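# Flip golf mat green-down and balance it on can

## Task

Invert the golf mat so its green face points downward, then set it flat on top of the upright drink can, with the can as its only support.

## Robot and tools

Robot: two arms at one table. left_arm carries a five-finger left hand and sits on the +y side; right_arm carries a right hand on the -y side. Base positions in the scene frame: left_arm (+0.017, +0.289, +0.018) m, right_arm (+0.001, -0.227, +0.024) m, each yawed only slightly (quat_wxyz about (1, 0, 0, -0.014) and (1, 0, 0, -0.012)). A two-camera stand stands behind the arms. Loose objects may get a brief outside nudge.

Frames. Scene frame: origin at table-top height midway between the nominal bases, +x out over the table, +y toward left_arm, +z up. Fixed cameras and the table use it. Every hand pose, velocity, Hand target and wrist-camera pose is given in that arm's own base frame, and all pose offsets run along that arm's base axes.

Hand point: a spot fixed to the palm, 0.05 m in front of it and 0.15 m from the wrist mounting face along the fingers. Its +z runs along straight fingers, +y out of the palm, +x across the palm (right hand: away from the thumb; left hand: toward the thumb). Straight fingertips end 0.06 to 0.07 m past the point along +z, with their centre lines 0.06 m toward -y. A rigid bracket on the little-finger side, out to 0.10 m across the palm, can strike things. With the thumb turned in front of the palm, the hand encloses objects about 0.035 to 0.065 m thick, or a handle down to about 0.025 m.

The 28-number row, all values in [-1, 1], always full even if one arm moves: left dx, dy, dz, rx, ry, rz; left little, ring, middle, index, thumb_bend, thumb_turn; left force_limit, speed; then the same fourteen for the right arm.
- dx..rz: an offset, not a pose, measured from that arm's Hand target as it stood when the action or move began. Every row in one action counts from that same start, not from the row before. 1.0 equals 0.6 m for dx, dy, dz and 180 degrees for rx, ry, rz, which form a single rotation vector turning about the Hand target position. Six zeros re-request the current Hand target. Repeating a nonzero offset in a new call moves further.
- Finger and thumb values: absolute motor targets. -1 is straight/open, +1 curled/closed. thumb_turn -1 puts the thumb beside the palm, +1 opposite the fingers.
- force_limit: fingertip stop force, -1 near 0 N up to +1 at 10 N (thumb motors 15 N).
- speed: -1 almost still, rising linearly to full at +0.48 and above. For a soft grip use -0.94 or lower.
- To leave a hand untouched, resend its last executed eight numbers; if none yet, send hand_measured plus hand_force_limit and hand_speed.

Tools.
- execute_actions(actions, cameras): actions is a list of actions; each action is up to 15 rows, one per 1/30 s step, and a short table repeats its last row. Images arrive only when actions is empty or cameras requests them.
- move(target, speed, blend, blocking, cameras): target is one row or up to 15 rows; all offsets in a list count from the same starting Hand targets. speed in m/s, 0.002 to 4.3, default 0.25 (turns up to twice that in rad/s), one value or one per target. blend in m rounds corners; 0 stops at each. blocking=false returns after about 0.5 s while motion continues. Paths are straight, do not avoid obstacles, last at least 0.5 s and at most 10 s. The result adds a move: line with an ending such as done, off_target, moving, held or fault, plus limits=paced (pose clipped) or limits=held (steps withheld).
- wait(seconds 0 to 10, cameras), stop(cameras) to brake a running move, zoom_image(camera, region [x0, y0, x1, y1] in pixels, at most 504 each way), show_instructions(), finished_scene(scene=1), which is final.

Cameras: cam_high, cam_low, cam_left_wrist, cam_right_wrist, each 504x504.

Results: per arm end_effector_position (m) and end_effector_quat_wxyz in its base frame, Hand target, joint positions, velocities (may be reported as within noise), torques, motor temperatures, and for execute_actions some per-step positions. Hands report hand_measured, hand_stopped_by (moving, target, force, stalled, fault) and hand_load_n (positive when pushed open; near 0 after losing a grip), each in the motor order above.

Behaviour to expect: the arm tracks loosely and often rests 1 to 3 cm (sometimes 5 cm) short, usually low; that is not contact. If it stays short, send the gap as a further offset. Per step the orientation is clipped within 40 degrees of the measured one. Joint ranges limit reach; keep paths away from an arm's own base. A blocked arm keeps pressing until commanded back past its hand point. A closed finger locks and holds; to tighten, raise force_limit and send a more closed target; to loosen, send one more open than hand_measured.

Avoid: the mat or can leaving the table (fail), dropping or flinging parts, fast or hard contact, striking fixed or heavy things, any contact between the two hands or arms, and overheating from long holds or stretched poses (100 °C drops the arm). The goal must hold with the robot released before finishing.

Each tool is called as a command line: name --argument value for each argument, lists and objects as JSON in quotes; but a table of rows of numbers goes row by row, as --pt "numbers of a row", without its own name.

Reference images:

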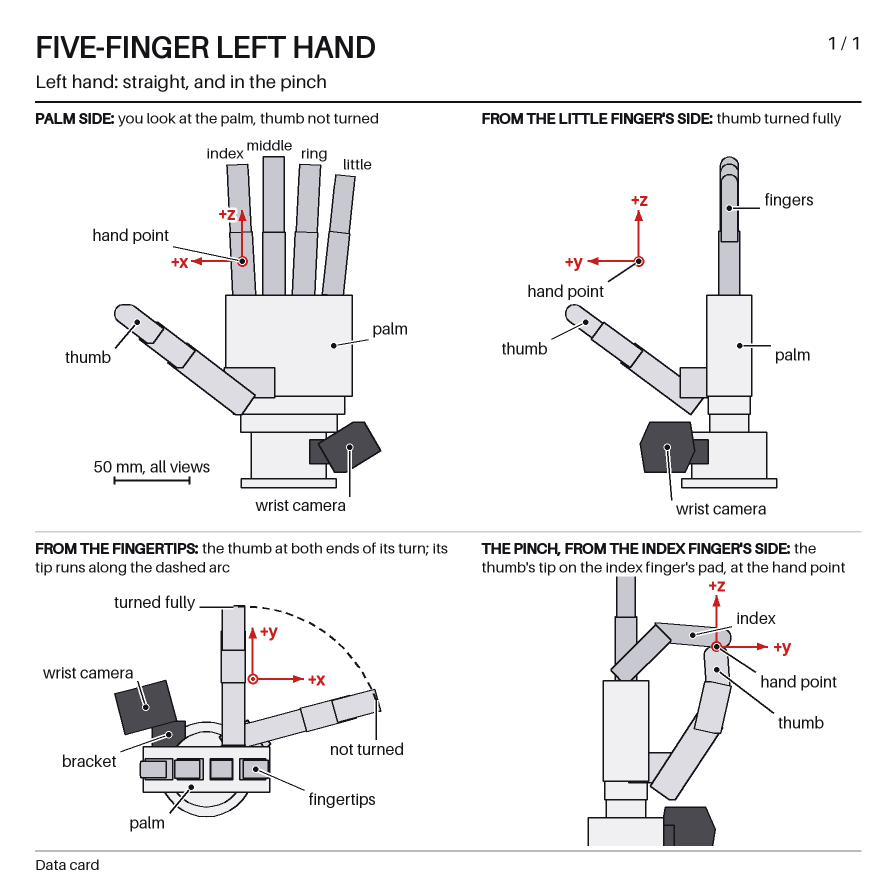

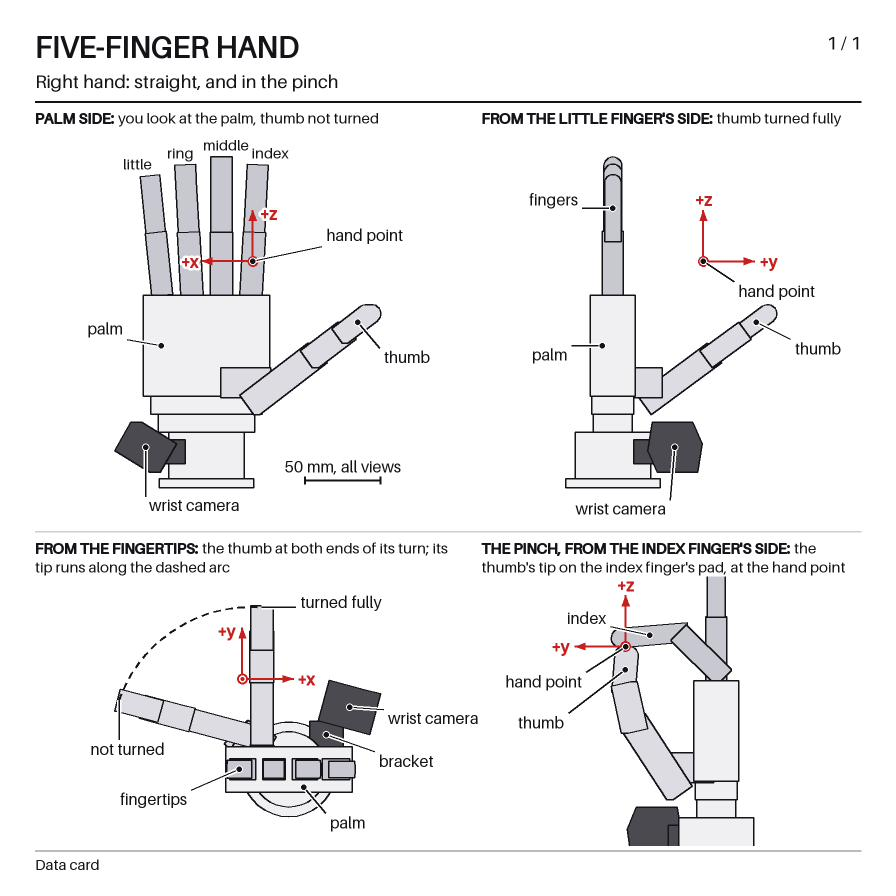

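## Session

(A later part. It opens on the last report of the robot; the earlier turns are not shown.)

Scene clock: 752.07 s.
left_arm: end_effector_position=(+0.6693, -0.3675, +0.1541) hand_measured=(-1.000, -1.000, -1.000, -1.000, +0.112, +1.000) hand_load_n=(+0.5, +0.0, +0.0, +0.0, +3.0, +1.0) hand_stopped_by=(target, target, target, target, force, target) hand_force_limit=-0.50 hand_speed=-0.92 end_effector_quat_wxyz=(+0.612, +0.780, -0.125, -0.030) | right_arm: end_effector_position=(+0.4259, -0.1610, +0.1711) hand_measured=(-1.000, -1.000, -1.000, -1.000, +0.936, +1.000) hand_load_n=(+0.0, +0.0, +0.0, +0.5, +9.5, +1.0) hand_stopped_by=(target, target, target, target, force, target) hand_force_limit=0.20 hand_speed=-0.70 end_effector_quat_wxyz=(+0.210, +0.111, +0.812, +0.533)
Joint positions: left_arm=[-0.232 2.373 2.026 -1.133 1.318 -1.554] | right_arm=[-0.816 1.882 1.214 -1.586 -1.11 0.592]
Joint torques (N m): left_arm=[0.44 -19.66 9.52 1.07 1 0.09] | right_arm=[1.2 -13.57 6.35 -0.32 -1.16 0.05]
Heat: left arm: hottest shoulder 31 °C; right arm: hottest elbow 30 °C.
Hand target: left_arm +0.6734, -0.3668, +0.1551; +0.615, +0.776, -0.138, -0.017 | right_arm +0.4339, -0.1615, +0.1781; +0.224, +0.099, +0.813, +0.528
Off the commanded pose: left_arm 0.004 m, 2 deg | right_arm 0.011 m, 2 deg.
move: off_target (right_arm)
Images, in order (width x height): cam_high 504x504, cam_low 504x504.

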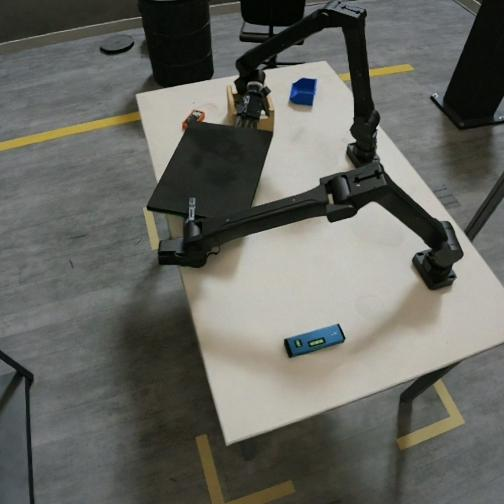

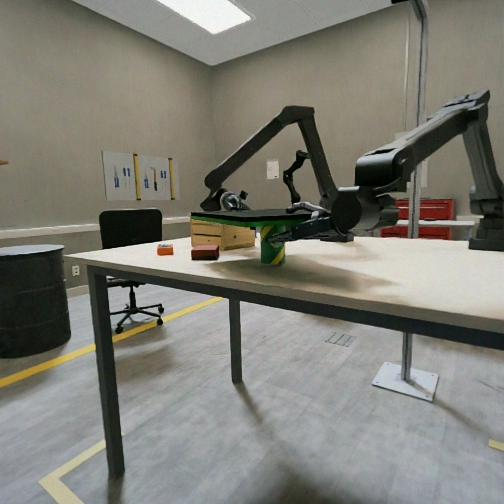

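move --target '[0.0,0.0,0,0,0,0,-1,-1,-1,-1,0.0,1,-0.5,-0.92,0.0,0.0,0,0,0,0,-1,-1,-1,-1,1,1,0.2,-0.7]' --speed 0.03

move --target '[0.0,0.0,0,0,0,0,-1,-1,-1,-1,-1,1,-0.5,-0.7,0.0,0.0,0,0,0,0,-1,-1,-1,-1,1,1,0.2,-0.7]' --speed 0.03 --cameras '["cam_low"]'

zoom_image --camera "cam_low" --region '[190, 175, 290, 275]'

Scene clock: 753.73 s.
left_arm: end_effector_position=(+0.6690, -0.3674, +0.1540) hand_measured=(-1.000, -1.000, -1.000, -1.000, +0.000, +1.000) hand_load_n=(+0.0, +0.0, +0.0, +0.0, +0.0, +0.0) hand_stopped_by=(target, target, target, target, target, target) hand_force_limit=-0.50 hand_speed=-0.92 end_effector_quat_wxyz=(+0.612, +0.780, -0.127, -0.029) | right_arm: end_effector_position=(+0.4260, -0.1610, +0.1712) hand_measured=(-1.000, -1.000, -1.000, -1.000, +0.936, +1.000) hand_load_n=(+0.0, +0.0, +0.0, +0.5, +9.0, +1.5) hand_stopped_by=(target, target, target, target, force, target) hand_force_limit=0.20 hand_speed=-0.70 end_effector_quat_wxyz=(+0.211, +0.111, +0.812, +0.533)
Joint positions: left_arm=[-0.232 2.373 2.026 -1.133 1.318 -1.55] | right_arm=[-0.816 1.882 1.214 -1.586 -1.111 0.592]
Joint torques (N m): left_arm=[0.44 -19.66 9.57 1.01 1.01 0.05] | right_arm=[1.2 -13.68 6.38 -0.39 -1.13 0.05]
Heat: left arm: hottest elbow 31 °C; right arm: hottest elbow 30 °C.
Hand target: left_arm +0.6734, -0.3668, +0.1551; +0.615, +0.776, -0.138, -0.017 | right_arm +0.4339, -0.1615, +0.1781; +0.224, +0.099, +0.813, +0.528
Off the commanded pose: left_arm 0.005 m, 2 deg | right_arm 0.010 m, 2 deg.
move: done

Scene clock: 756.33 s.
left_arm: end_effector_position=(+0.6690, -0.3674, +0.1540) hand_measured=(-1.000, -1.000, -1.000, -1.000, -1.000, +1.000) hand_load_n=(+0.0, +0.0, +0.0, +0.0, +0.0, +0.0) hand_stopped_by=(target, target, target, target, target, target) hand_force_limit=-0.50 hand_speed=-0.70 end_effector_quat_wxyz=(+0.612, +0.780, -0.127, -0.029) | right_arm: end_effector_position=(+0.4260, -0.1610, +0.1712) hand_measured=(-1.000, -1.000, -1.000, -1.000, +0.936, +1.000) hand_load_n=(+0.0, +0.0, +0.0, +0.5, +9.5, +1.5) hand_stopped_by=(target, target, target, target, force, target) hand_force_limit=0.20 hand_speed=-0.70 end_effector_quat_wxyz=(+0.211, +0.111, +0.812, +0.533)
Joint positions: left_arm=[-0.232 2.373 2.026 -1.133 1.318 -1.549] | right_arm=[-0.816 1.882 1.214 -1.586 -1.111 0.592]
Joint torques (N m): left_arm=[0.44 -19.6 9.57 0.99 1 0.05] | right_arm=[1.2 -13.74 6.37 -0.35 -1.13 0.05]
Heat: left arm: hottest elbow 31 °C; right arm: hottest elbow 30 °C.
Hand target: left_arm +0.6734, -0.3668, +0.1551; +0.615, +0.776, -0.138, -0.017 | right_arm +0.4339, -0.1615, +0.1781; +0.224, +0.099, +0.813, +0.528
Off the commanded pose: left_arm 0.005 m, 2 deg | right_arm 0.010 m, 2 deg.
move: done
Images, in order (width x height): cam_low 504x504.

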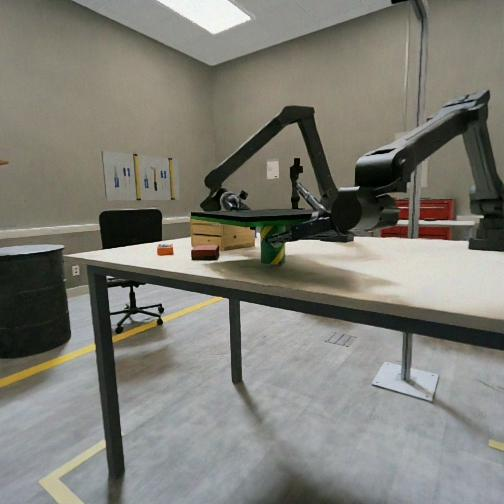

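Scaled by 5.040 from the camera's 504x504 image, which has a finer 720x720 frame.

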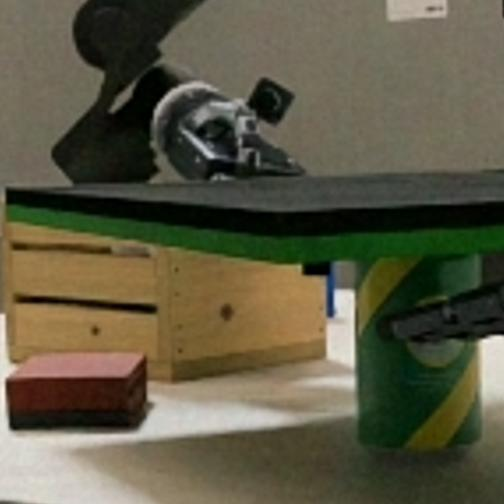

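move --target '[0.0,0.0,-0.025,0,0,0,-1,-1,-1,-1,-1,1,-0.5,-0.7,0.0,0.0,0,0,0,0,-1,-1,-1,-1,1,1,0.2,-0.7]' --speed 0.03 --cameras '["cam_low"]'

zoom_image --camera "cam_low" --region '[190, 175, 290, 275]'

zoom_image --camera "cam_low" --region '[270, 180, 370, 280]'

Scene clock: 757.40 s.
left_arm: end_effector_position=(+0.6702, -0.3678, +0.1514) hand_measured=(-1.000, -1.000, -1.000, -1.000, -1.000, +1.000) hand_load_n=(+0.0, +0.0, +0.0, +0.0, +0.0, +0.0) hand_stopped_by=(target, target, target, target, target, target) hand_force_limit=-0.50 hand_speed=-0.70 end_effector_quat_wxyz=(+0.613, +0.779, -0.135, -0.020) | right_arm: end_effector_position=(+0.4265, -0.1613, +0.1718) hand_measured=(-1.000, -1.000, -1.000, -1.000, +0.936, +1.000) hand_load_n=(+0.0, +0.0, +0.0, +0.0, +9.0, +1.5) hand_stopped_by=(target, target, target, target, force, target) hand_force_limit=0.20 hand_speed=-0.70 end_effector_quat_wxyz=(+0.212, +0.112, +0.811, +0.533)
Joint positions: left_arm=[-0.232 2.378 2.026 -1.109 1.318 -1.544] | right_arm=[-0.816 1.882 1.214 -1.586 -1.115 0.592]
Joint torques (N m): left_arm=[0.38 -18.84 8.76 1.05 1.01 0.02] | right_arm=[1.2 -13.74 6.37 -0.31 -0.98 0.05]
Heat: left arm: hottest elbow 31 °C; right arm: hottest elbow 30 °C.
Hand target: left_arm +0.6734, -0.3668, +0.1401; +0.615, +0.776, -0.137, -0.017 | right_arm +0.4339, -0.1615, +0.1781; +0.224, +0.099, +0.813, +0.528
Off the commanded pose: left_arm 0.012 m, 1 deg | right_arm 0.010 m, 2 deg.
move: off_target (left_arm)
Images, in order (width x height): cam_low 504x504.

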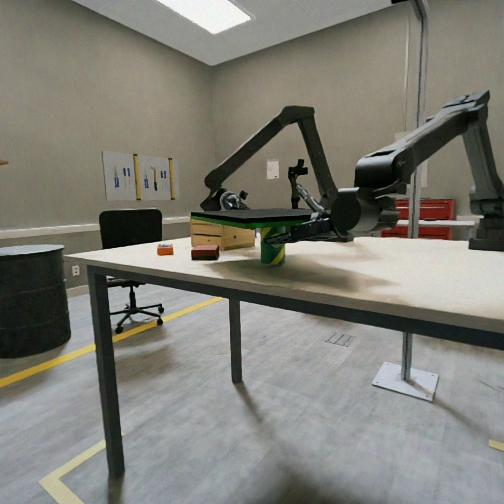

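Scaled by 5.040 from the camera's 504x504 image, which has a finer 720x720 frame.

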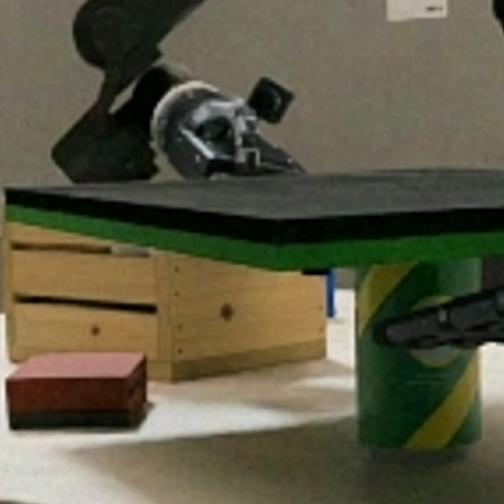

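Scaled by 5.040 from the camera's 504x504 image, which has a finer 720x720 frame.

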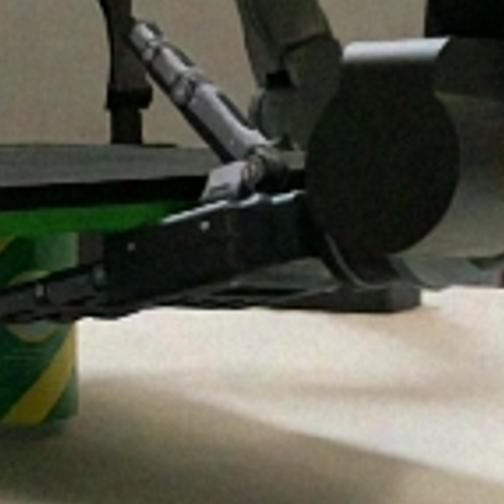

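move --target '[0.0,0.0,-0.015,0,0,0,-1,-1,-1,-1,-1,1,-0.5,-0.7,0.0,0.0,0,0,0,0,-1,-1,-1,-1,1,1,0.2,-0.7]' --speed 0.03 --cameras '["cam_low","cam_high"]'

zoom_image --camera "cam_low" --region '[190, 175, 290, 275]'

zoom_image --camera "cam_low" --region '[300, 190, 350, 240]'

zoom_image --camera "cam_high" --region '[160, 170, 240, 250]'

Scene clock: 758.87 s.
left_arm: end_effector_position=(+0.6711, -0.3680, +0.1491) hand_measured=(-1.000, -1.000, -1.000, -1.000, -1.000, +1.000) hand_load_n=(+0.0, +0.0, +0.0, +0.0, +0.0, +0.0) hand_stopped_by=(target, target, target, target, target, target) hand_force_limit=-0.50 hand_speed=-0.70 end_effector_quat_wxyz=(+0.614, +0.777, -0.139, -0.014) | right_arm: end_effector_position=(+0.4268, -0.1615, +0.1722) hand_measured=(-1.000, -1.000, -1.000, -1.000, +0.936, +1.000) hand_load_n=(+0.0, +0.0, +0.0, +0.5, +9.0, +1.5) hand_stopped_by=(target, target, target, target, force, target) hand_force_limit=0.20 hand_speed=-0.70 end_effector_quat_wxyz=(+0.213, +0.112, +0.811, +0.534)
Joint positions: left_arm=[-0.232 2.383 2.026 -1.092 1.321 -1.542] | right_arm=[-0.816 1.882 1.214 -1.586 -1.118 0.592]
Joint torques (N m): left_arm=[0.38 -18.55 8.28 0.96 0.91 -0.01] | right_arm=[1.14 -13.68 6.41 -0.32 -0.88 0.05]
Heat: left arm: hottest elbow 31 °C; right arm: hottest elbow 30 °C.
Hand target: left_arm +0.6734, -0.3668, +0.1310; +0.615, +0.776, -0.137, -0.017 | right_arm +0.4339, -0.1615, +0.1781; +0.224, +0.099, +0.813, +0.528
Off the commanded pose: left_arm 0.018 m, 0 deg | right_arm 0.009 m, 2 deg.
move: off_target (left_arm)
Images, in order (width x height): cam_high 504x504, cam_low 504x504.

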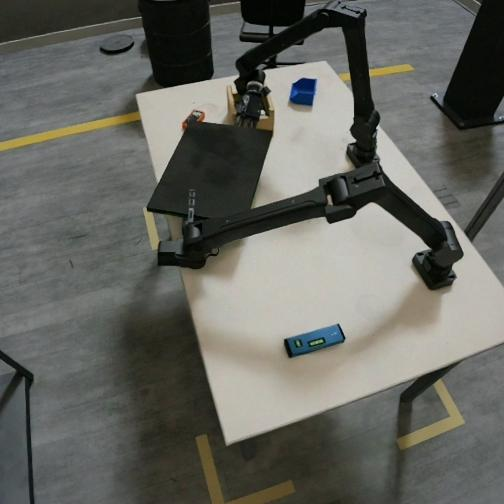

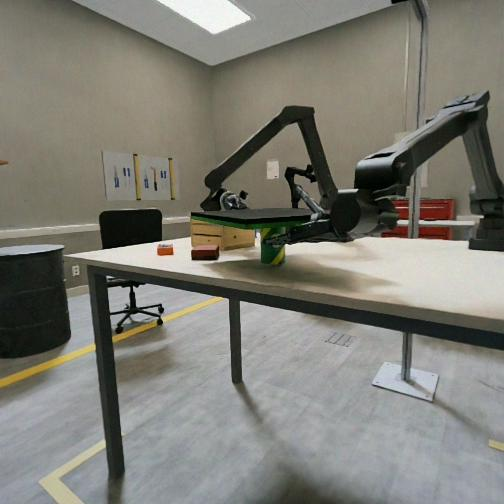

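Scaled by 5.040 from the camera's 504x504 image, which has a finer 720x720 frame.

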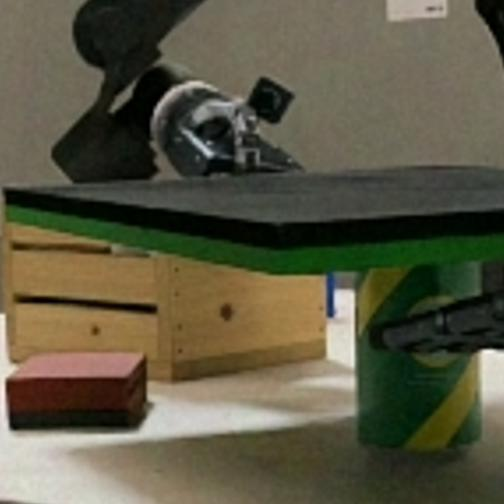

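Scaled by 10.080 from the camera's 504x504 image, which has a finer 720x720 frame.

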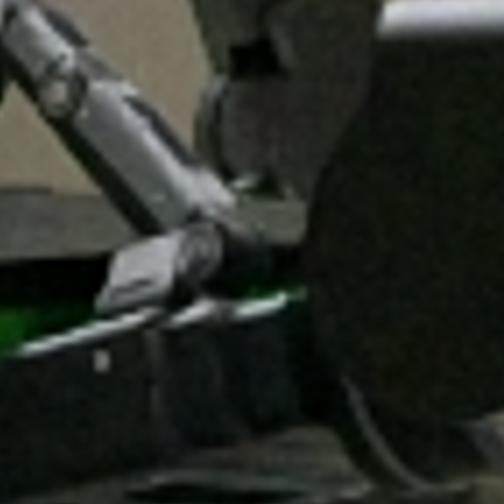

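Scaled by 6.300 from the camera's 504x504 image, which has a finer 720x720 frame.

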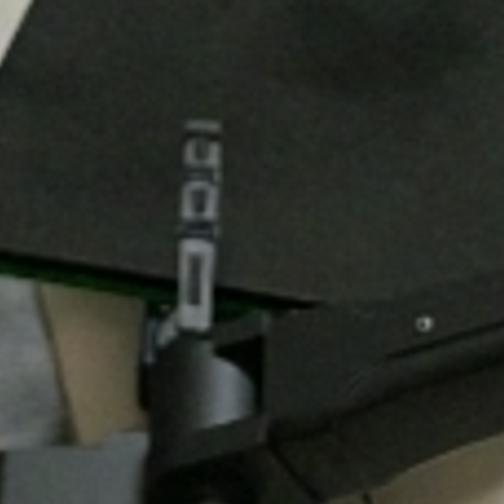

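move --target '[0.0,0.0,0,0,0,0,-1,-1,-1,-1,-1,1,-0.5,-0.7,0.0,0.0,-0.013,0,0,0,-1,-1,-1,-1,1,1,0.2,-0.7]' --speed 0.03 --cameras '["cam_low"]'

zoom_image --camera "cam_low" --region '[190, 175, 290, 275]'

Scene clock: 760.23 s.
left_arm: end_effector_position=(+0.6711, -0.3680, +0.1491) hand_measured=(-1.000, -1.000, -1.000, -1.000, -1.000, +1.000) hand_load_n=(+0.0, +0.0, +0.0, +0.0, +0.0, +0.0) hand_stopped_by=(target, target, target, target, target, target) hand_force_limit=-0.50 hand_speed=-0.70 end_effector_quat_wxyz=(+0.614, +0.777, -0.140, -0.014) | right_arm: end_effector_position=(+0.4276, -0.1621, +0.1706) hand_measured=(-1.000, -1.000, -1.000, -1.000, +0.936, +1.000) hand_load_n=(+0.0, +0.0, +0.0, +0.5, +9.0, +1.5) hand_stopped_by=(target, target, target, target, force, target) hand_force_limit=0.20 hand_speed=-0.70 end_effector_quat_wxyz=(+0.218, +0.108, +0.812, +0.530)
Joint positions: left_arm=[-0.232 2.383 2.026 -1.091 1.321 -1.542] | right_arm=[-0.815 1.883 1.214 -1.571 -1.118 0.592]
Joint torques (N m): left_arm=[0.38 -18.43 8.28 0.96 0.91 0] | right_arm=[1.14 -12.81 5.94 -0.14 -0.87 0.05]
Heat: left arm: hottest elbow 31 °C; right arm: hottest elbow 30 °C.
Hand target: left_arm +0.6734, -0.3668, +0.1310; +0.615, +0.776, -0.137, -0.017 | right_arm +0.4339, -0.1615, +0.1704; +0.224, +0.099, +0.813, +0.528
Off the commanded pose: left_arm 0.018 m, 0 deg | right_arm 0.006 m, 1 deg.
move: off_target (left_arm)
Images, in order (width x height): cam_low 504x504.

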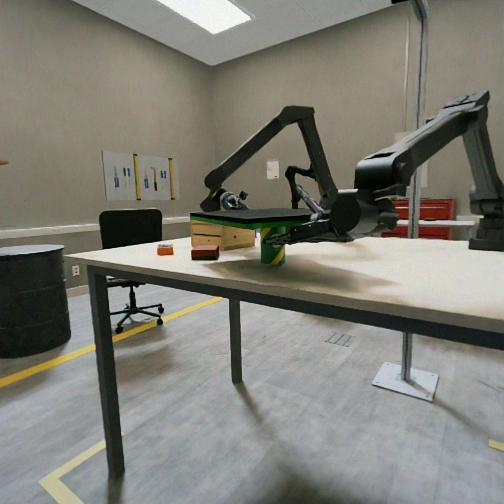

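Scaled by 5.040 from the camera's 504x504 image, which has a finer 720x720 frame.

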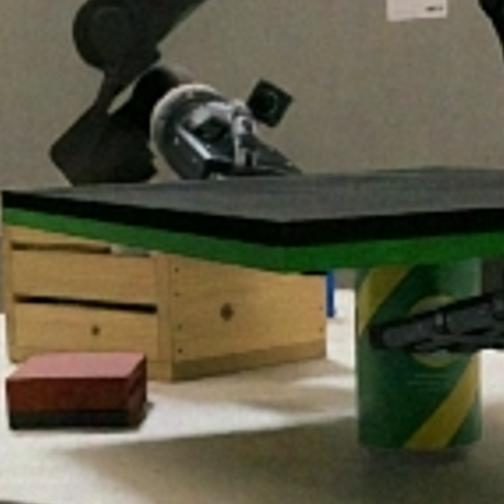

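move --target '[0.0,0.0,0,0,0,0,-1,-1,-1,-1,-1,1,-0.5,-0.7,0.0,0.0,-0.013,0,0,0,-1,-1,-1,-1,1,1,0.2,-0.7]' --speed 0.03 --cameras '["cam_low"]'

zoom_image --camera "cam_low" --region '[190, 175, 290, 275]'

Scene clock: 761.27 s.
left_arm: end_effector_position=(+0.6711, -0.3680, +0.1491) hand_measured=(-1.000, -1.000, -1.000, -1.000, -1.000, +1.000) hand_load_n=(+0.5, +0.0, +0.0, +0.5, +0.0, +0.0) hand_stopped_by=(target, target, target, target, target, target) hand_force_limit=-0.50 hand_speed=-0.70 end_effector_quat_wxyz=(+0.614, +0.777, -0.140, -0.014) | right_arm: end_effector_position=(+0.4288, -0.1633, +0.1647) hand_measured=(-1.000, -1.000, -1.000, -1.000, +0.936, +1.000) hand_load_n=(+0.0, +0.0, +0.0, +0.0, +9.0, +1.5) hand_stopped_by=(target, target, target, target, force, target) hand_force_limit=0.20 hand_speed=-0.70 end_effector_quat_wxyz=(+0.220, +0.107, +0.812, +0.529)
Joint positions: left_arm=[-0.232 2.383 2.026 -1.091 1.321 -1.542] | right_arm=[-0.815 1.895 1.214 -1.553 -1.12 0.592]
Joint torques (N m): left_arm=[0.38 -18.43 8.28 0.96 0.91 -0.01] | right_arm=[1.2 -12.86 5.53 -0.17 -0.78 0.05]
Heat: left arm: hottest elbow 31 °C; right arm: hottest elbow 30 °C.
Hand target: left_arm +0.6734, -0.3668, +0.1310; +0.615, +0.776, -0.137, -0.017 | right_arm +0.4339, -0.1615, +0.1625; +0.224, +0.099, +0.813, +0.528
Off the commanded pose: left_arm 0.018 m, 0 deg | right_arm 0.006 m, 1 deg.
move: off_target (left_arm)
Images, in order (width x height): cam_low 504x504.

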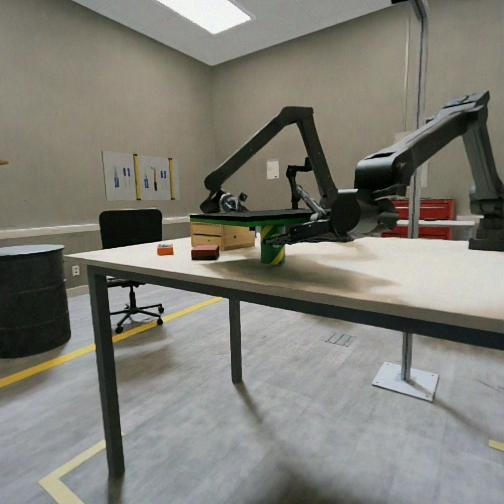

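Scaled by 5.040 from the camera's 504x504 image, which has a finer 720x720 frame.

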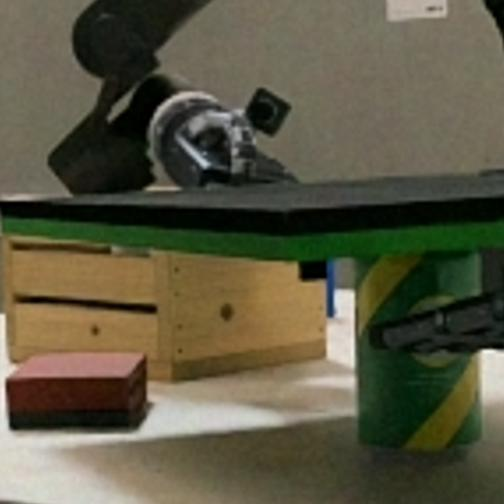

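move --target '[0.0,0.0,0,0,0,0,-1,-1,-1,-1,-1,1,-0.5,-0.7,0.0,0.0,-0.009,0,0,0,-1,-1,-1,-1,1,1,0.2,-0.7]' --speed 0.03 --cameras '["cam_low"]'

zoom_image --camera "cam_low" --region '[190, 175, 290, 275]'

Scene clock: 764.00 s.
left_arm: end_effector_position=(+0.6711, -0.3680, +0.1491) hand_measured=(-1.000, -1.000, -1.000, -1.000, -1.000, +1.000) hand_load_n=(+0.0, +0.0, +0.0, +0.0, +0.0, +0.0) hand_stopped_by=(target, target, target, target, target, target) hand_force_limit=-0.50 hand_speed=-0.70 end_effector_quat_wxyz=(+0.614, +0.777, -0.140, -0.014) | right_arm: end_effector_position=(+0.4294, -0.1639, +0.1617) hand_measured=(-1.000, -1.000, -1.000, -1.000, +0.936, +1.000) hand_load_n=(+0.0, +0.0, +0.0, +0.0, +9.0, +1.5) hand_stopped_by=(target, target, target, target, force, target) hand_force_limit=0.20 hand_speed=-0.70 end_effector_quat_wxyz=(+0.222, +0.106, +0.813, +0.528)
Joint positions: left_arm=[-0.232 2.383 2.026 -1.091 1.321 -1.542] | right_arm=[-0.815 1.901 1.214 -1.544 -1.121 0.592]
Joint torques (N m): left_arm=[0.38 -18.49 8.29 0.96 0.91 0] | right_arm=[1.14 -12.69 5.2 -0.03 -0.75 0.05]
Heat: left arm: hottest elbow 31 °C; right arm: hottest elbow 30 °C.
Hand target: left_arm +0.6734, -0.3668, +0.1310; +0.615, +0.776, -0.137, -0.017 | right_arm +0.4339, -0.1615, +0.1571; +0.224, +0.099, +0.813, +0.528
Off the commanded pose: left_arm 0.018 m, 0 deg | right_arm 0.007 m, 1 deg.
move: off_target (left_arm)
Images, in order (width x height): cam_low 504x504.

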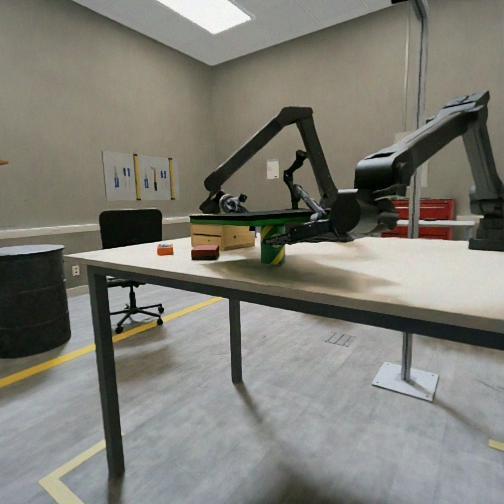

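Scaled by 5.040 from the camera's 504x504 image, which has a finer 720x720 frame.

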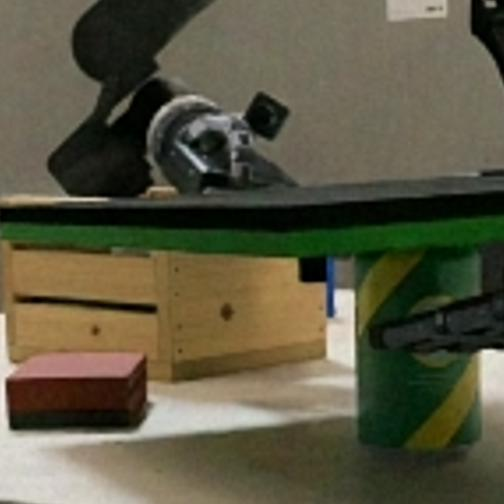

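move --target '[0.0,0.0,0,0,0,0,-1,-1,-1,-1,-1,1,-0.5,-0.7,0.0,0.0,-0.009,0,0,0,-1,-1,-1,-1,1,1,0.2,-0.7]' --speed 0.03 --cameras '["cam_low","cam_high"]'

zoom_image --camera "cam_low" --region '[190, 175, 290, 275]'

zoom_image --camera "cam_high" --region '[130, 80, 290, 240]'

Scene clock: 765.07 s.
left_arm: end_effector_position=(+0.6711, -0.3680, +0.1491) hand_measured=(-1.000, -1.000, -1.000, -1.000, -1.000, +1.000) hand_load_n=(+0.0, +0.0, +0.0, +0.5, +0.0, +0.0) hand_stopped_by=(target, target, target, target, target, target) hand_force_limit=-0.50 hand_speed=-0.70 end_effector_quat_wxyz=(+0.614, +0.777, -0.140, -0.014) | right_arm: end_effector_position=(+0.4299, -0.1639, +0.1613) hand_measured=(-1.000, -1.000, -1.000, -1.000, +0.936, +1.000) hand_load_n=(+0.0, +0.0, +0.0, +0.0, +9.5, +1.5) hand_stopped_by=(target, target, target, target, force, target) hand_force_limit=0.20 hand_speed=-0.70 end_effector_quat_wxyz=(+0.224, +0.104, +0.813, +0.527)
Joint positions: left_arm=[-0.232 2.383 2.026 -1.091 1.321 -1.542] | right_arm=[-0.814 1.901 1.214 -1.538 -1.122 0.591]
Joint torques (N m): left_arm=[0.44 -18.49 8.25 0.98 0.91 0] | right_arm=[1.08 -11.87 4.92 0.14 -0.74 0.09]
Heat: left arm: hottest elbow 31 °C; right arm: hottest elbow 30 °C.
Hand target: left_arm +0.6734, -0.3668, +0.1310; +0.615, +0.776, -0.137, -0.017 | right_arm +0.4339, -0.1615, +0.1518; +0.224, +0.099, +0.813, +0.528
Off the commanded pose: left_arm 0.018 m, 0 deg | right_arm 0.011 m, 1 deg.
move: off_target (left_arm, right_arm)
Images, in order (width x height): cam_high 504x504, cam_low 504x504.

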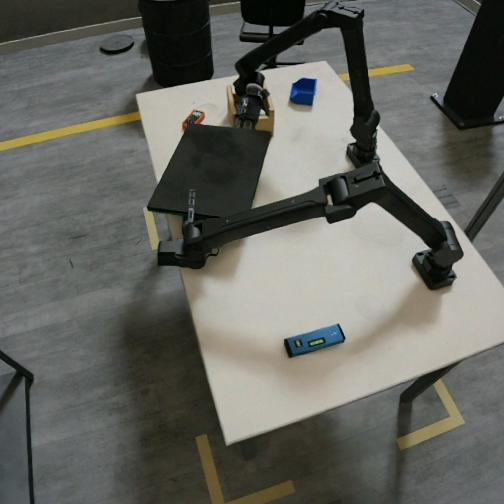

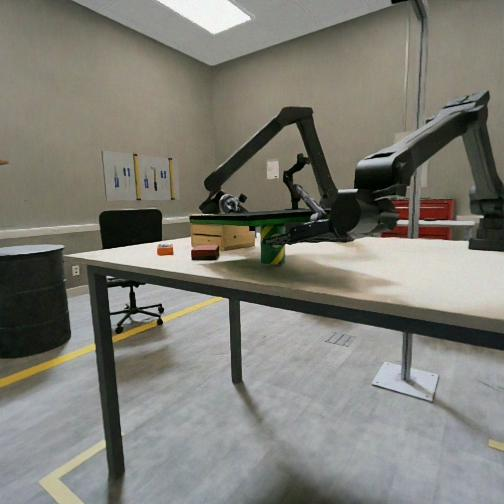

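Scaled by 5.040 from the camera's 504x504 image, which has a finer 720x720 frame.

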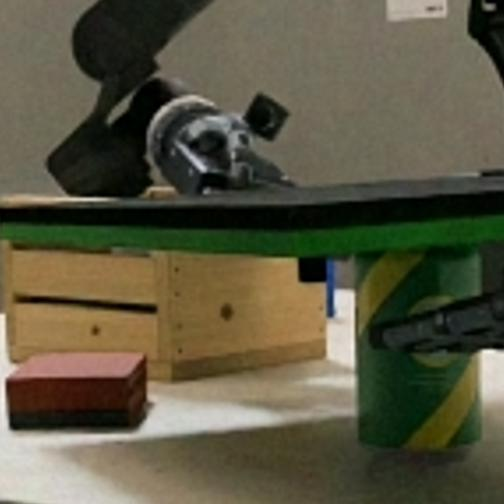

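Scaled by 3.150 from the camera's 504x504 image, which has a finer 720x720 frame.

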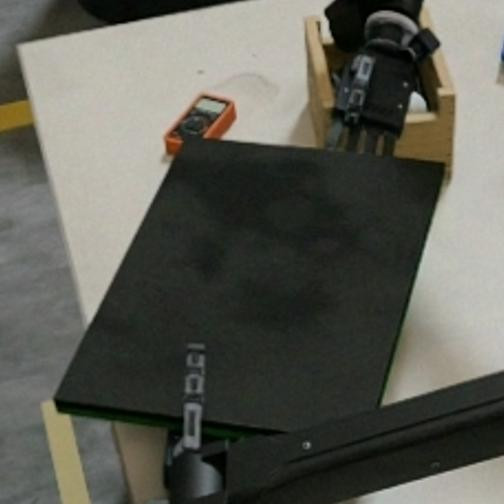

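zoom_image --camera "cam_low" --region '[245, 215, 305, 275]'

zoom_image --camera "cam_low" --region '[380, 0, 480, 240]'

zoom_image --camera "cam_low" --region '[60, 240, 260, 500]'

Scaled by 8.400 from the camera's 504x504 image, which has a finer 720x720 frame.

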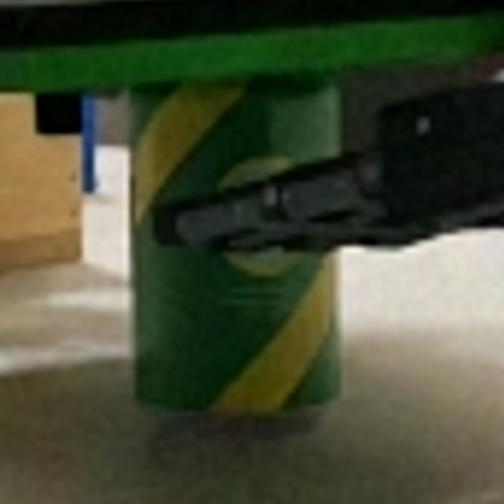

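Scaled by 2.100 from the camera's 504x504 image, which has a finer 720x720 frame.

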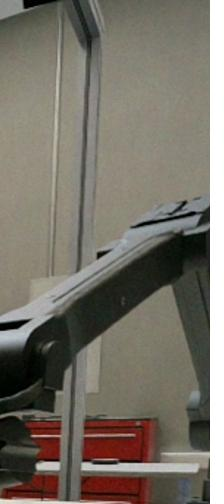

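Scaled by 1.938 from the camera's 504x504 image, which has a finer 720x720 frame.

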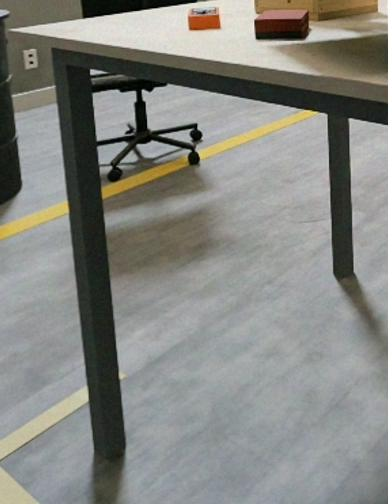

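zoom_image --camera "cam_low" --region '[280, 250, 360, 330]'

zoom_image --camera "cam_low" --region '[50, 230, 130, 310]'

zoom_image --camera "cam_low" --region '[420, 270, 500, 350]'

zoom_image --camera "cam_high" --region '[120, 60, 220, 160]'

zoom_image --camera "cam_high" --region '[180, 380, 280, 480]'

Scaled by 6.300 from the camera's 504x504 image, which has a finer 720x720 frame.

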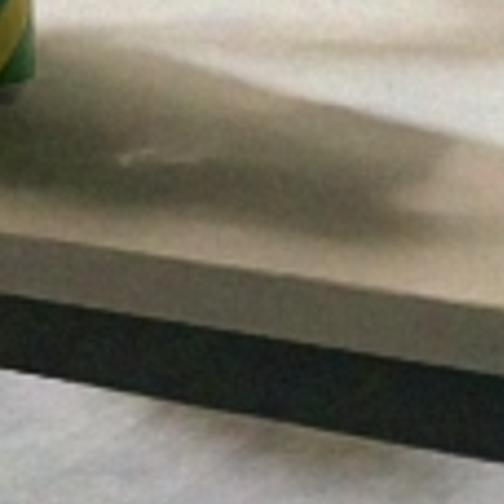

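Scaled by 6.300 from the camera's 504x504 image, which has a finer 720x720 frame.

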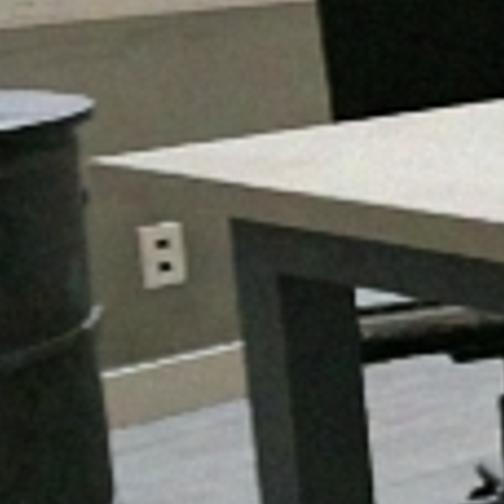

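Scaled by 6.300 from the camera's 504x504 image, which has a finer 720x720 frame.

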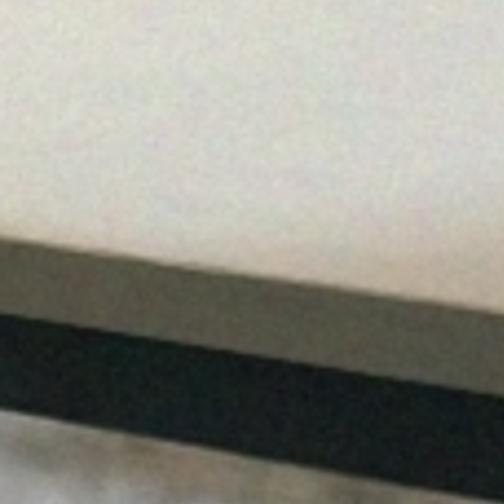

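Scaled by 5.040 from the camera's 504x504 image, which has a finer 720x720 frame.

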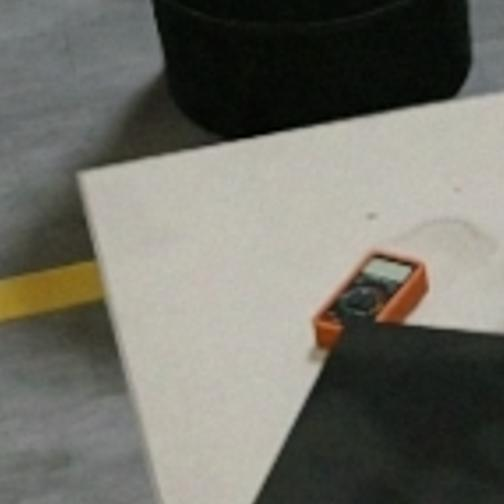

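Scaled by 5.040 from the camera's 504x504 image, which has a finer 720x720 frame.

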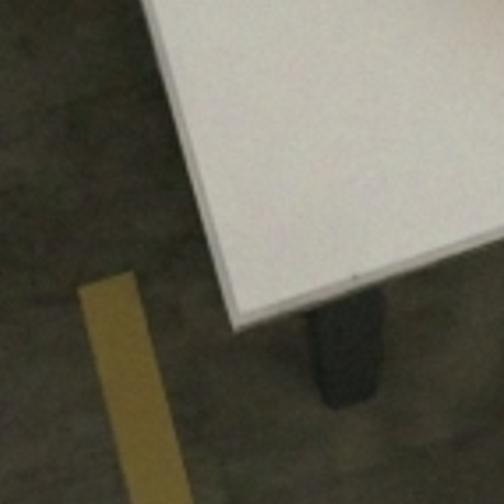

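wait --seconds 0.1 --cameras '["cam_low","cam_high"]'

zoom_image --camera "cam_low" --region '[190, 175, 290, 275]'

Scene clock: 768.00 s.
left_arm: end_effector_position=(+0.6711, -0.3680, +0.1491) hand_measured=(-1.000, -1.000, -1.000, -1.000, -1.000, +1.000) hand_load_n=(+0.0, +0.0, +0.0, +0.0, +0.0, +0.0) hand_stopped_by=(target, target, target, target, target, target) hand_force_limit=-0.50 hand_speed=-0.70 end_effector_quat_wxyz=(+0.614, +0.777, -0.140, -0.014) | right_arm: end_effector_position=(+0.4298, -0.1639, +0.1613) hand_measured=(-1.000, -1.000, -1.000, -1.000, +0.936, +1.000) hand_load_n=(+0.0, +0.0, +0.0, +0.0, +9.0, +1.5) hand_stopped_by=(target, target, target, target, force, target) hand_force_limit=0.20 hand_speed=-0.70 end_effector_quat_wxyz=(+0.225, +0.104, +0.813, +0.527)
Joint positions: left_arm=[-0.232 2.383 2.026 -1.091 1.321 -1.542] | right_arm=[-0.814 1.901 1.214 -1.537 -1.122 0.59]
Joint torques (N m): left_arm=[0.38 -18.55 8.25 0.96 0.91 0] | right_arm=[1.03 -11.99 4.96 0.2 -0.74 0.06]
Heat: left arm: hottest elbow 31 °C; right arm: hottest elbow 29 °C.
Hand target: left_arm +0.6734, -0.3668, +0.1310; +0.615, +0.776, -0.137, -0.017 | right_arm +0.4339, -0.1615, +0.1517; +0.224, +0.099, +0.813, +0.528
Off the commanded pose: left_arm 0.018 m, 0 deg | right_arm 0.011 m, 1 deg.
wait: 0.10 s; at rest from the start
Images, in order (width x height): cam_high 504x504, cam_low 504x504.

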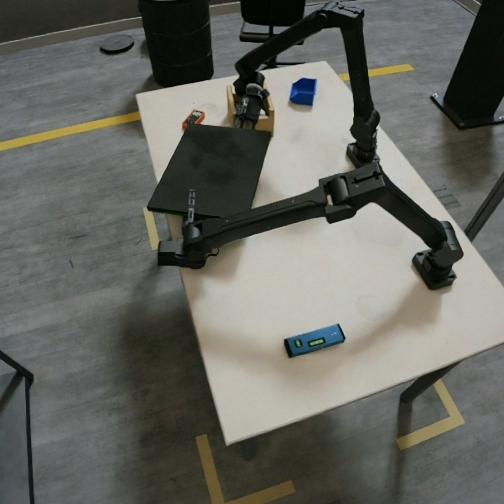

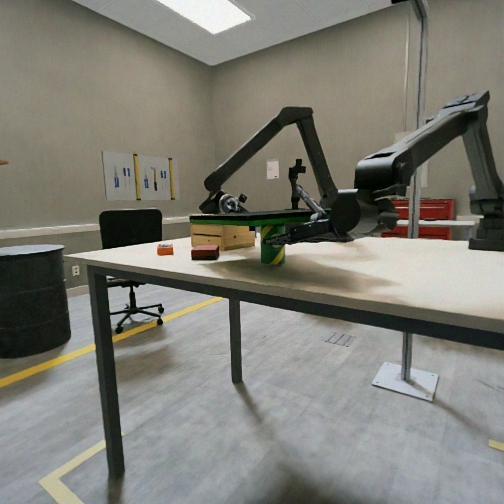

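Scaled by 5.040 from the camera's 504x504 image, which has a finer 720x720 frame.

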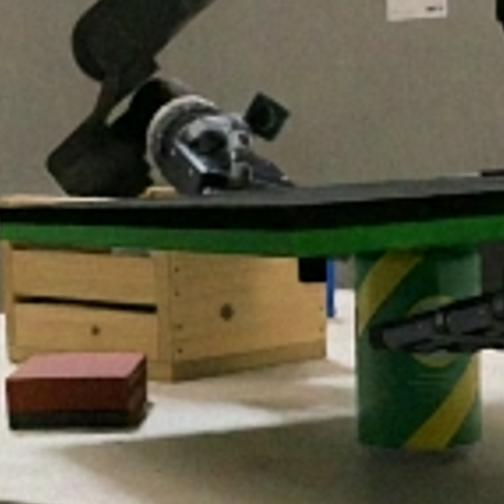

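move --target '[0,0,0,0,0,0,-1,-1,-1,-1,-1,1,-0.5,-0.7,-0.0157,-0.0283,0,0,0,0,-1,-1,-1,-1,1,1,0.2,-0.7]' --speed 0.03 --cameras '["cam_low"]'

zoom_image --camera "cam_low" --region '[190, 175, 290, 275]'

Scene clock: 769.47 s.
left_arm: end_effector_position=(+0.6711, -0.3680, +0.1491) hand_measured=(-1.000, -1.000, -1.000, -1.000, -1.000, +1.000) hand_load_n=(+0.0, +0.0, +0.0, +0.0, +0.0, +0.0) hand_stopped_by=(target, target, target, target, target, target) hand_force_limit=-0.50 hand_speed=-0.70 end_effector_quat_wxyz=(+0.614, +0.777, -0.140, -0.014) | right_arm: end_effector_position=(+0.4243, -0.1630, +0.1598) hand_measured=(-1.000, -1.000, -1.000, -1.000, +0.936, +1.000) hand_load_n=(+0.0, +0.0, +0.0, +0.0, +9.0, +1.5) hand_stopped_by=(target, target, target, target, force, target) hand_force_limit=0.20 hand_speed=-0.70 end_effector_quat_wxyz=(+0.231, +0.083, +0.814, +0.526)
Joint positions: left_arm=[-0.232 2.383 2.026 -1.091 1.321 -1.542] | right_arm=[-0.819 1.914 1.22 -1.567 -1.114 0.514]
Joint torques (N m): left_arm=[0.44 -18.55 8.27 0.96 0.91 0] | right_arm=[-1.26 -11.34 6.6 -1.31 -0.06 0.17]
Heat: left arm: hottest elbow 31 °C; right arm: hottest elbow 29 °C.
Hand target: left_arm +0.6734, -0.3668, +0.1310; +0.615, +0.776, -0.137, -0.017 | right_arm +0.4245, -0.1784, +0.1517; +0.224, +0.099, +0.813, +0.528
Off the commanded pose: left_arm 0.018 m, 0 deg | right_arm 0.017 m, 2 deg.
move: off_target (left_arm, right_arm)
Images, in order (width x height): cam_low 504x504.

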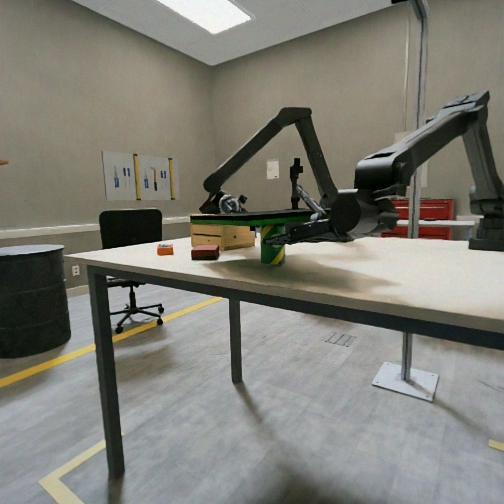

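Scaled by 5.040 from the camera's 504x504 image, which has a finer 720x720 frame.

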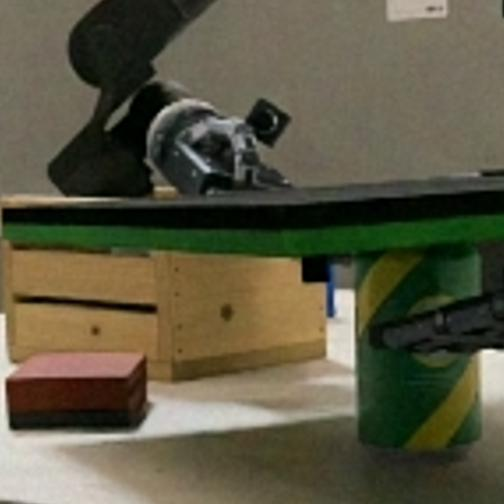

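zoom_image --camera "cam_low" --region '[185, 200, 265, 240]'

zoom_image --camera "cam_high" --region '[130, 80, 290, 240]'

Scaled by 6.300 from the camera's 504x504 image, which has a finer 720x720 frame.

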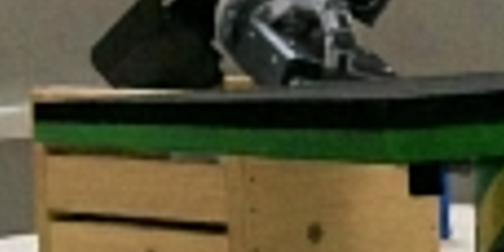

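This scene's latest camera images include none from cam_high. They are from: cam_low. cam_high's image comes with the result of a call that names it in "cameras".

wait --seconds 0.1 --cameras '["cam_high","cam_left_wrist","cam_right_wrist"]'

zoom_image --camera "cam_high" --region '[130, 80, 290, 240]'

Scene clock: 770.23 s.
left_arm: end_effector_position=(+0.6711, -0.3680, +0.1491) hand_measured=(-1.000, -1.000, -1.000, -1.000, -1.000, +1.000) hand_load_n=(+0.5, +0.0, +0.0, +0.0, +0.0, +0.0) hand_stopped_by=(target, target, target, target, target, target) hand_force_limit=-0.50 hand_speed=-0.70 end_effector_quat_wxyz=(+0.614, +0.777, -0.140, -0.014) | right_arm: end_effector_position=(+0.4242, -0.1630, +0.1598) hand_measured=(-1.000, -1.000, -1.000, -1.000, +0.936, +1.000) hand_load_n=(+0.0, +0.0, +0.0, +0.0, +9.0, +1.5) hand_stopped_by=(target, target, target, target, force, target) hand_force_limit=0.20 hand_speed=-0.70 end_effector_quat_wxyz=(+0.232, +0.083, +0.814, +0.526)
Joint positions: left_arm=[-0.232 2.383 2.026 -1.091 1.321 -1.542] | right_arm=[-0.819 1.914 1.22 -1.567 -1.114 0.514]
Joint torques (N m): left_arm=[0.44 -18.43 8.27 0.98 0.91 0] | right_arm=[-1.2 -11.22 6.63 -1.25 -0.07 0.16]
Heat: left arm: hottest elbow 31 °C; right arm: hottest elbow 29 °C.
Hand target: left_arm +0.6734, -0.3668, +0.1310; +0.615, +0.776, -0.137, -0.017 | right_arm +0.4245, -0.1784, +0.1517; +0.224, +0.099, +0.813, +0.528
Off the commanded pose: left_arm 0.018 m, 0 deg | right_arm 0.017 m, 2 deg.
wait: 0.10 s; at rest from the start
camera_calibration:
cam_left_wrist: T_world_to_cam=[[0.481813, 0.108675, -0.869509, -0.148681], [0.833572, 0.249139, 0.493038, -0.539417], [0.27021, -0.962351, 0.0294495, -0.428108], [0, 0, 0, 1]] pos_world=[0.636958, -0.261443, 0.149281]
cam_right_wrist: T_world_to_cam=[[-0.34055, 0.469869, 0.814401, 0.0891347], [0.465103, -0.668589, 0.580231, -0.401516], [0.817132, 0.576378, 0.00915092, -0.140478], [0, 0, 0, 1]] pos_world=[0.33189, -0.229362, 0.161666]
Images, in order (width x height): cam_high 504x504, cam_left_wrist 504x504, cam_right_wrist 504x504.

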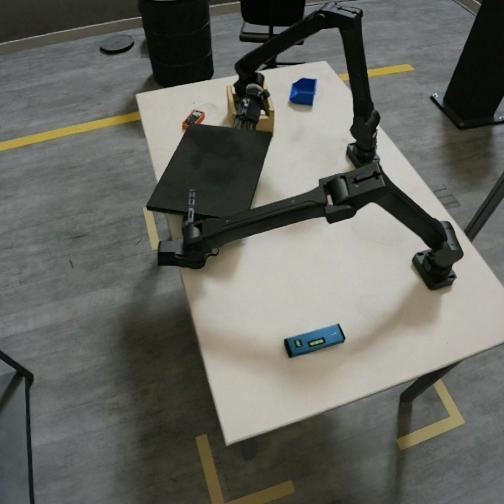

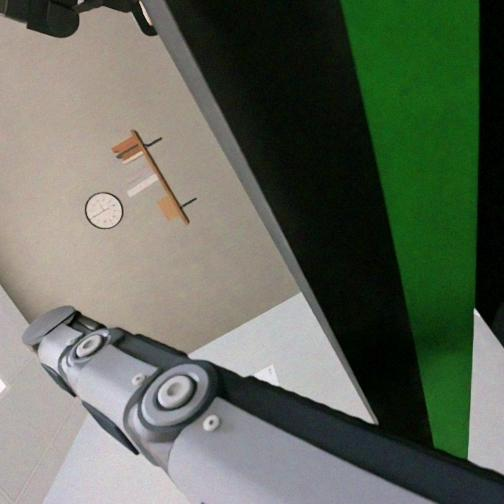

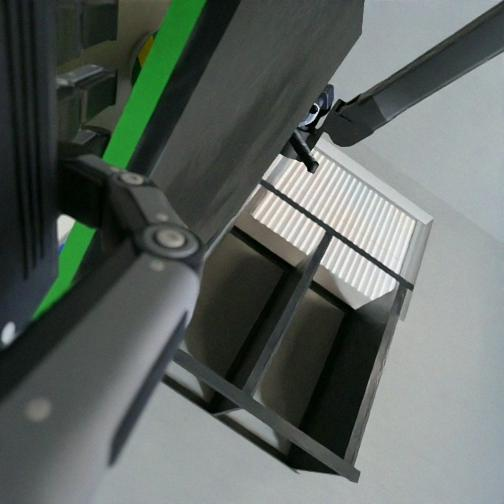

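Scaled by 3.150 from the camera's 504x504 image, which has a finer 720x720 frame.

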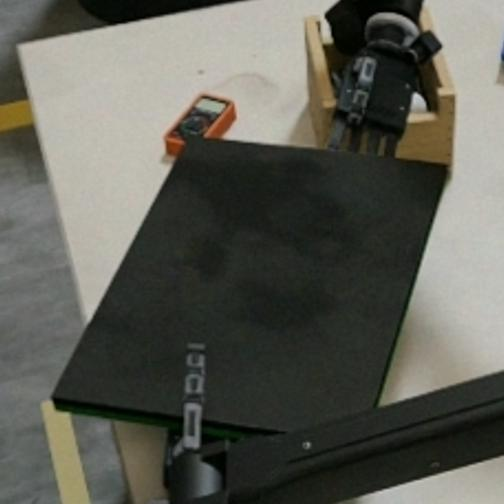

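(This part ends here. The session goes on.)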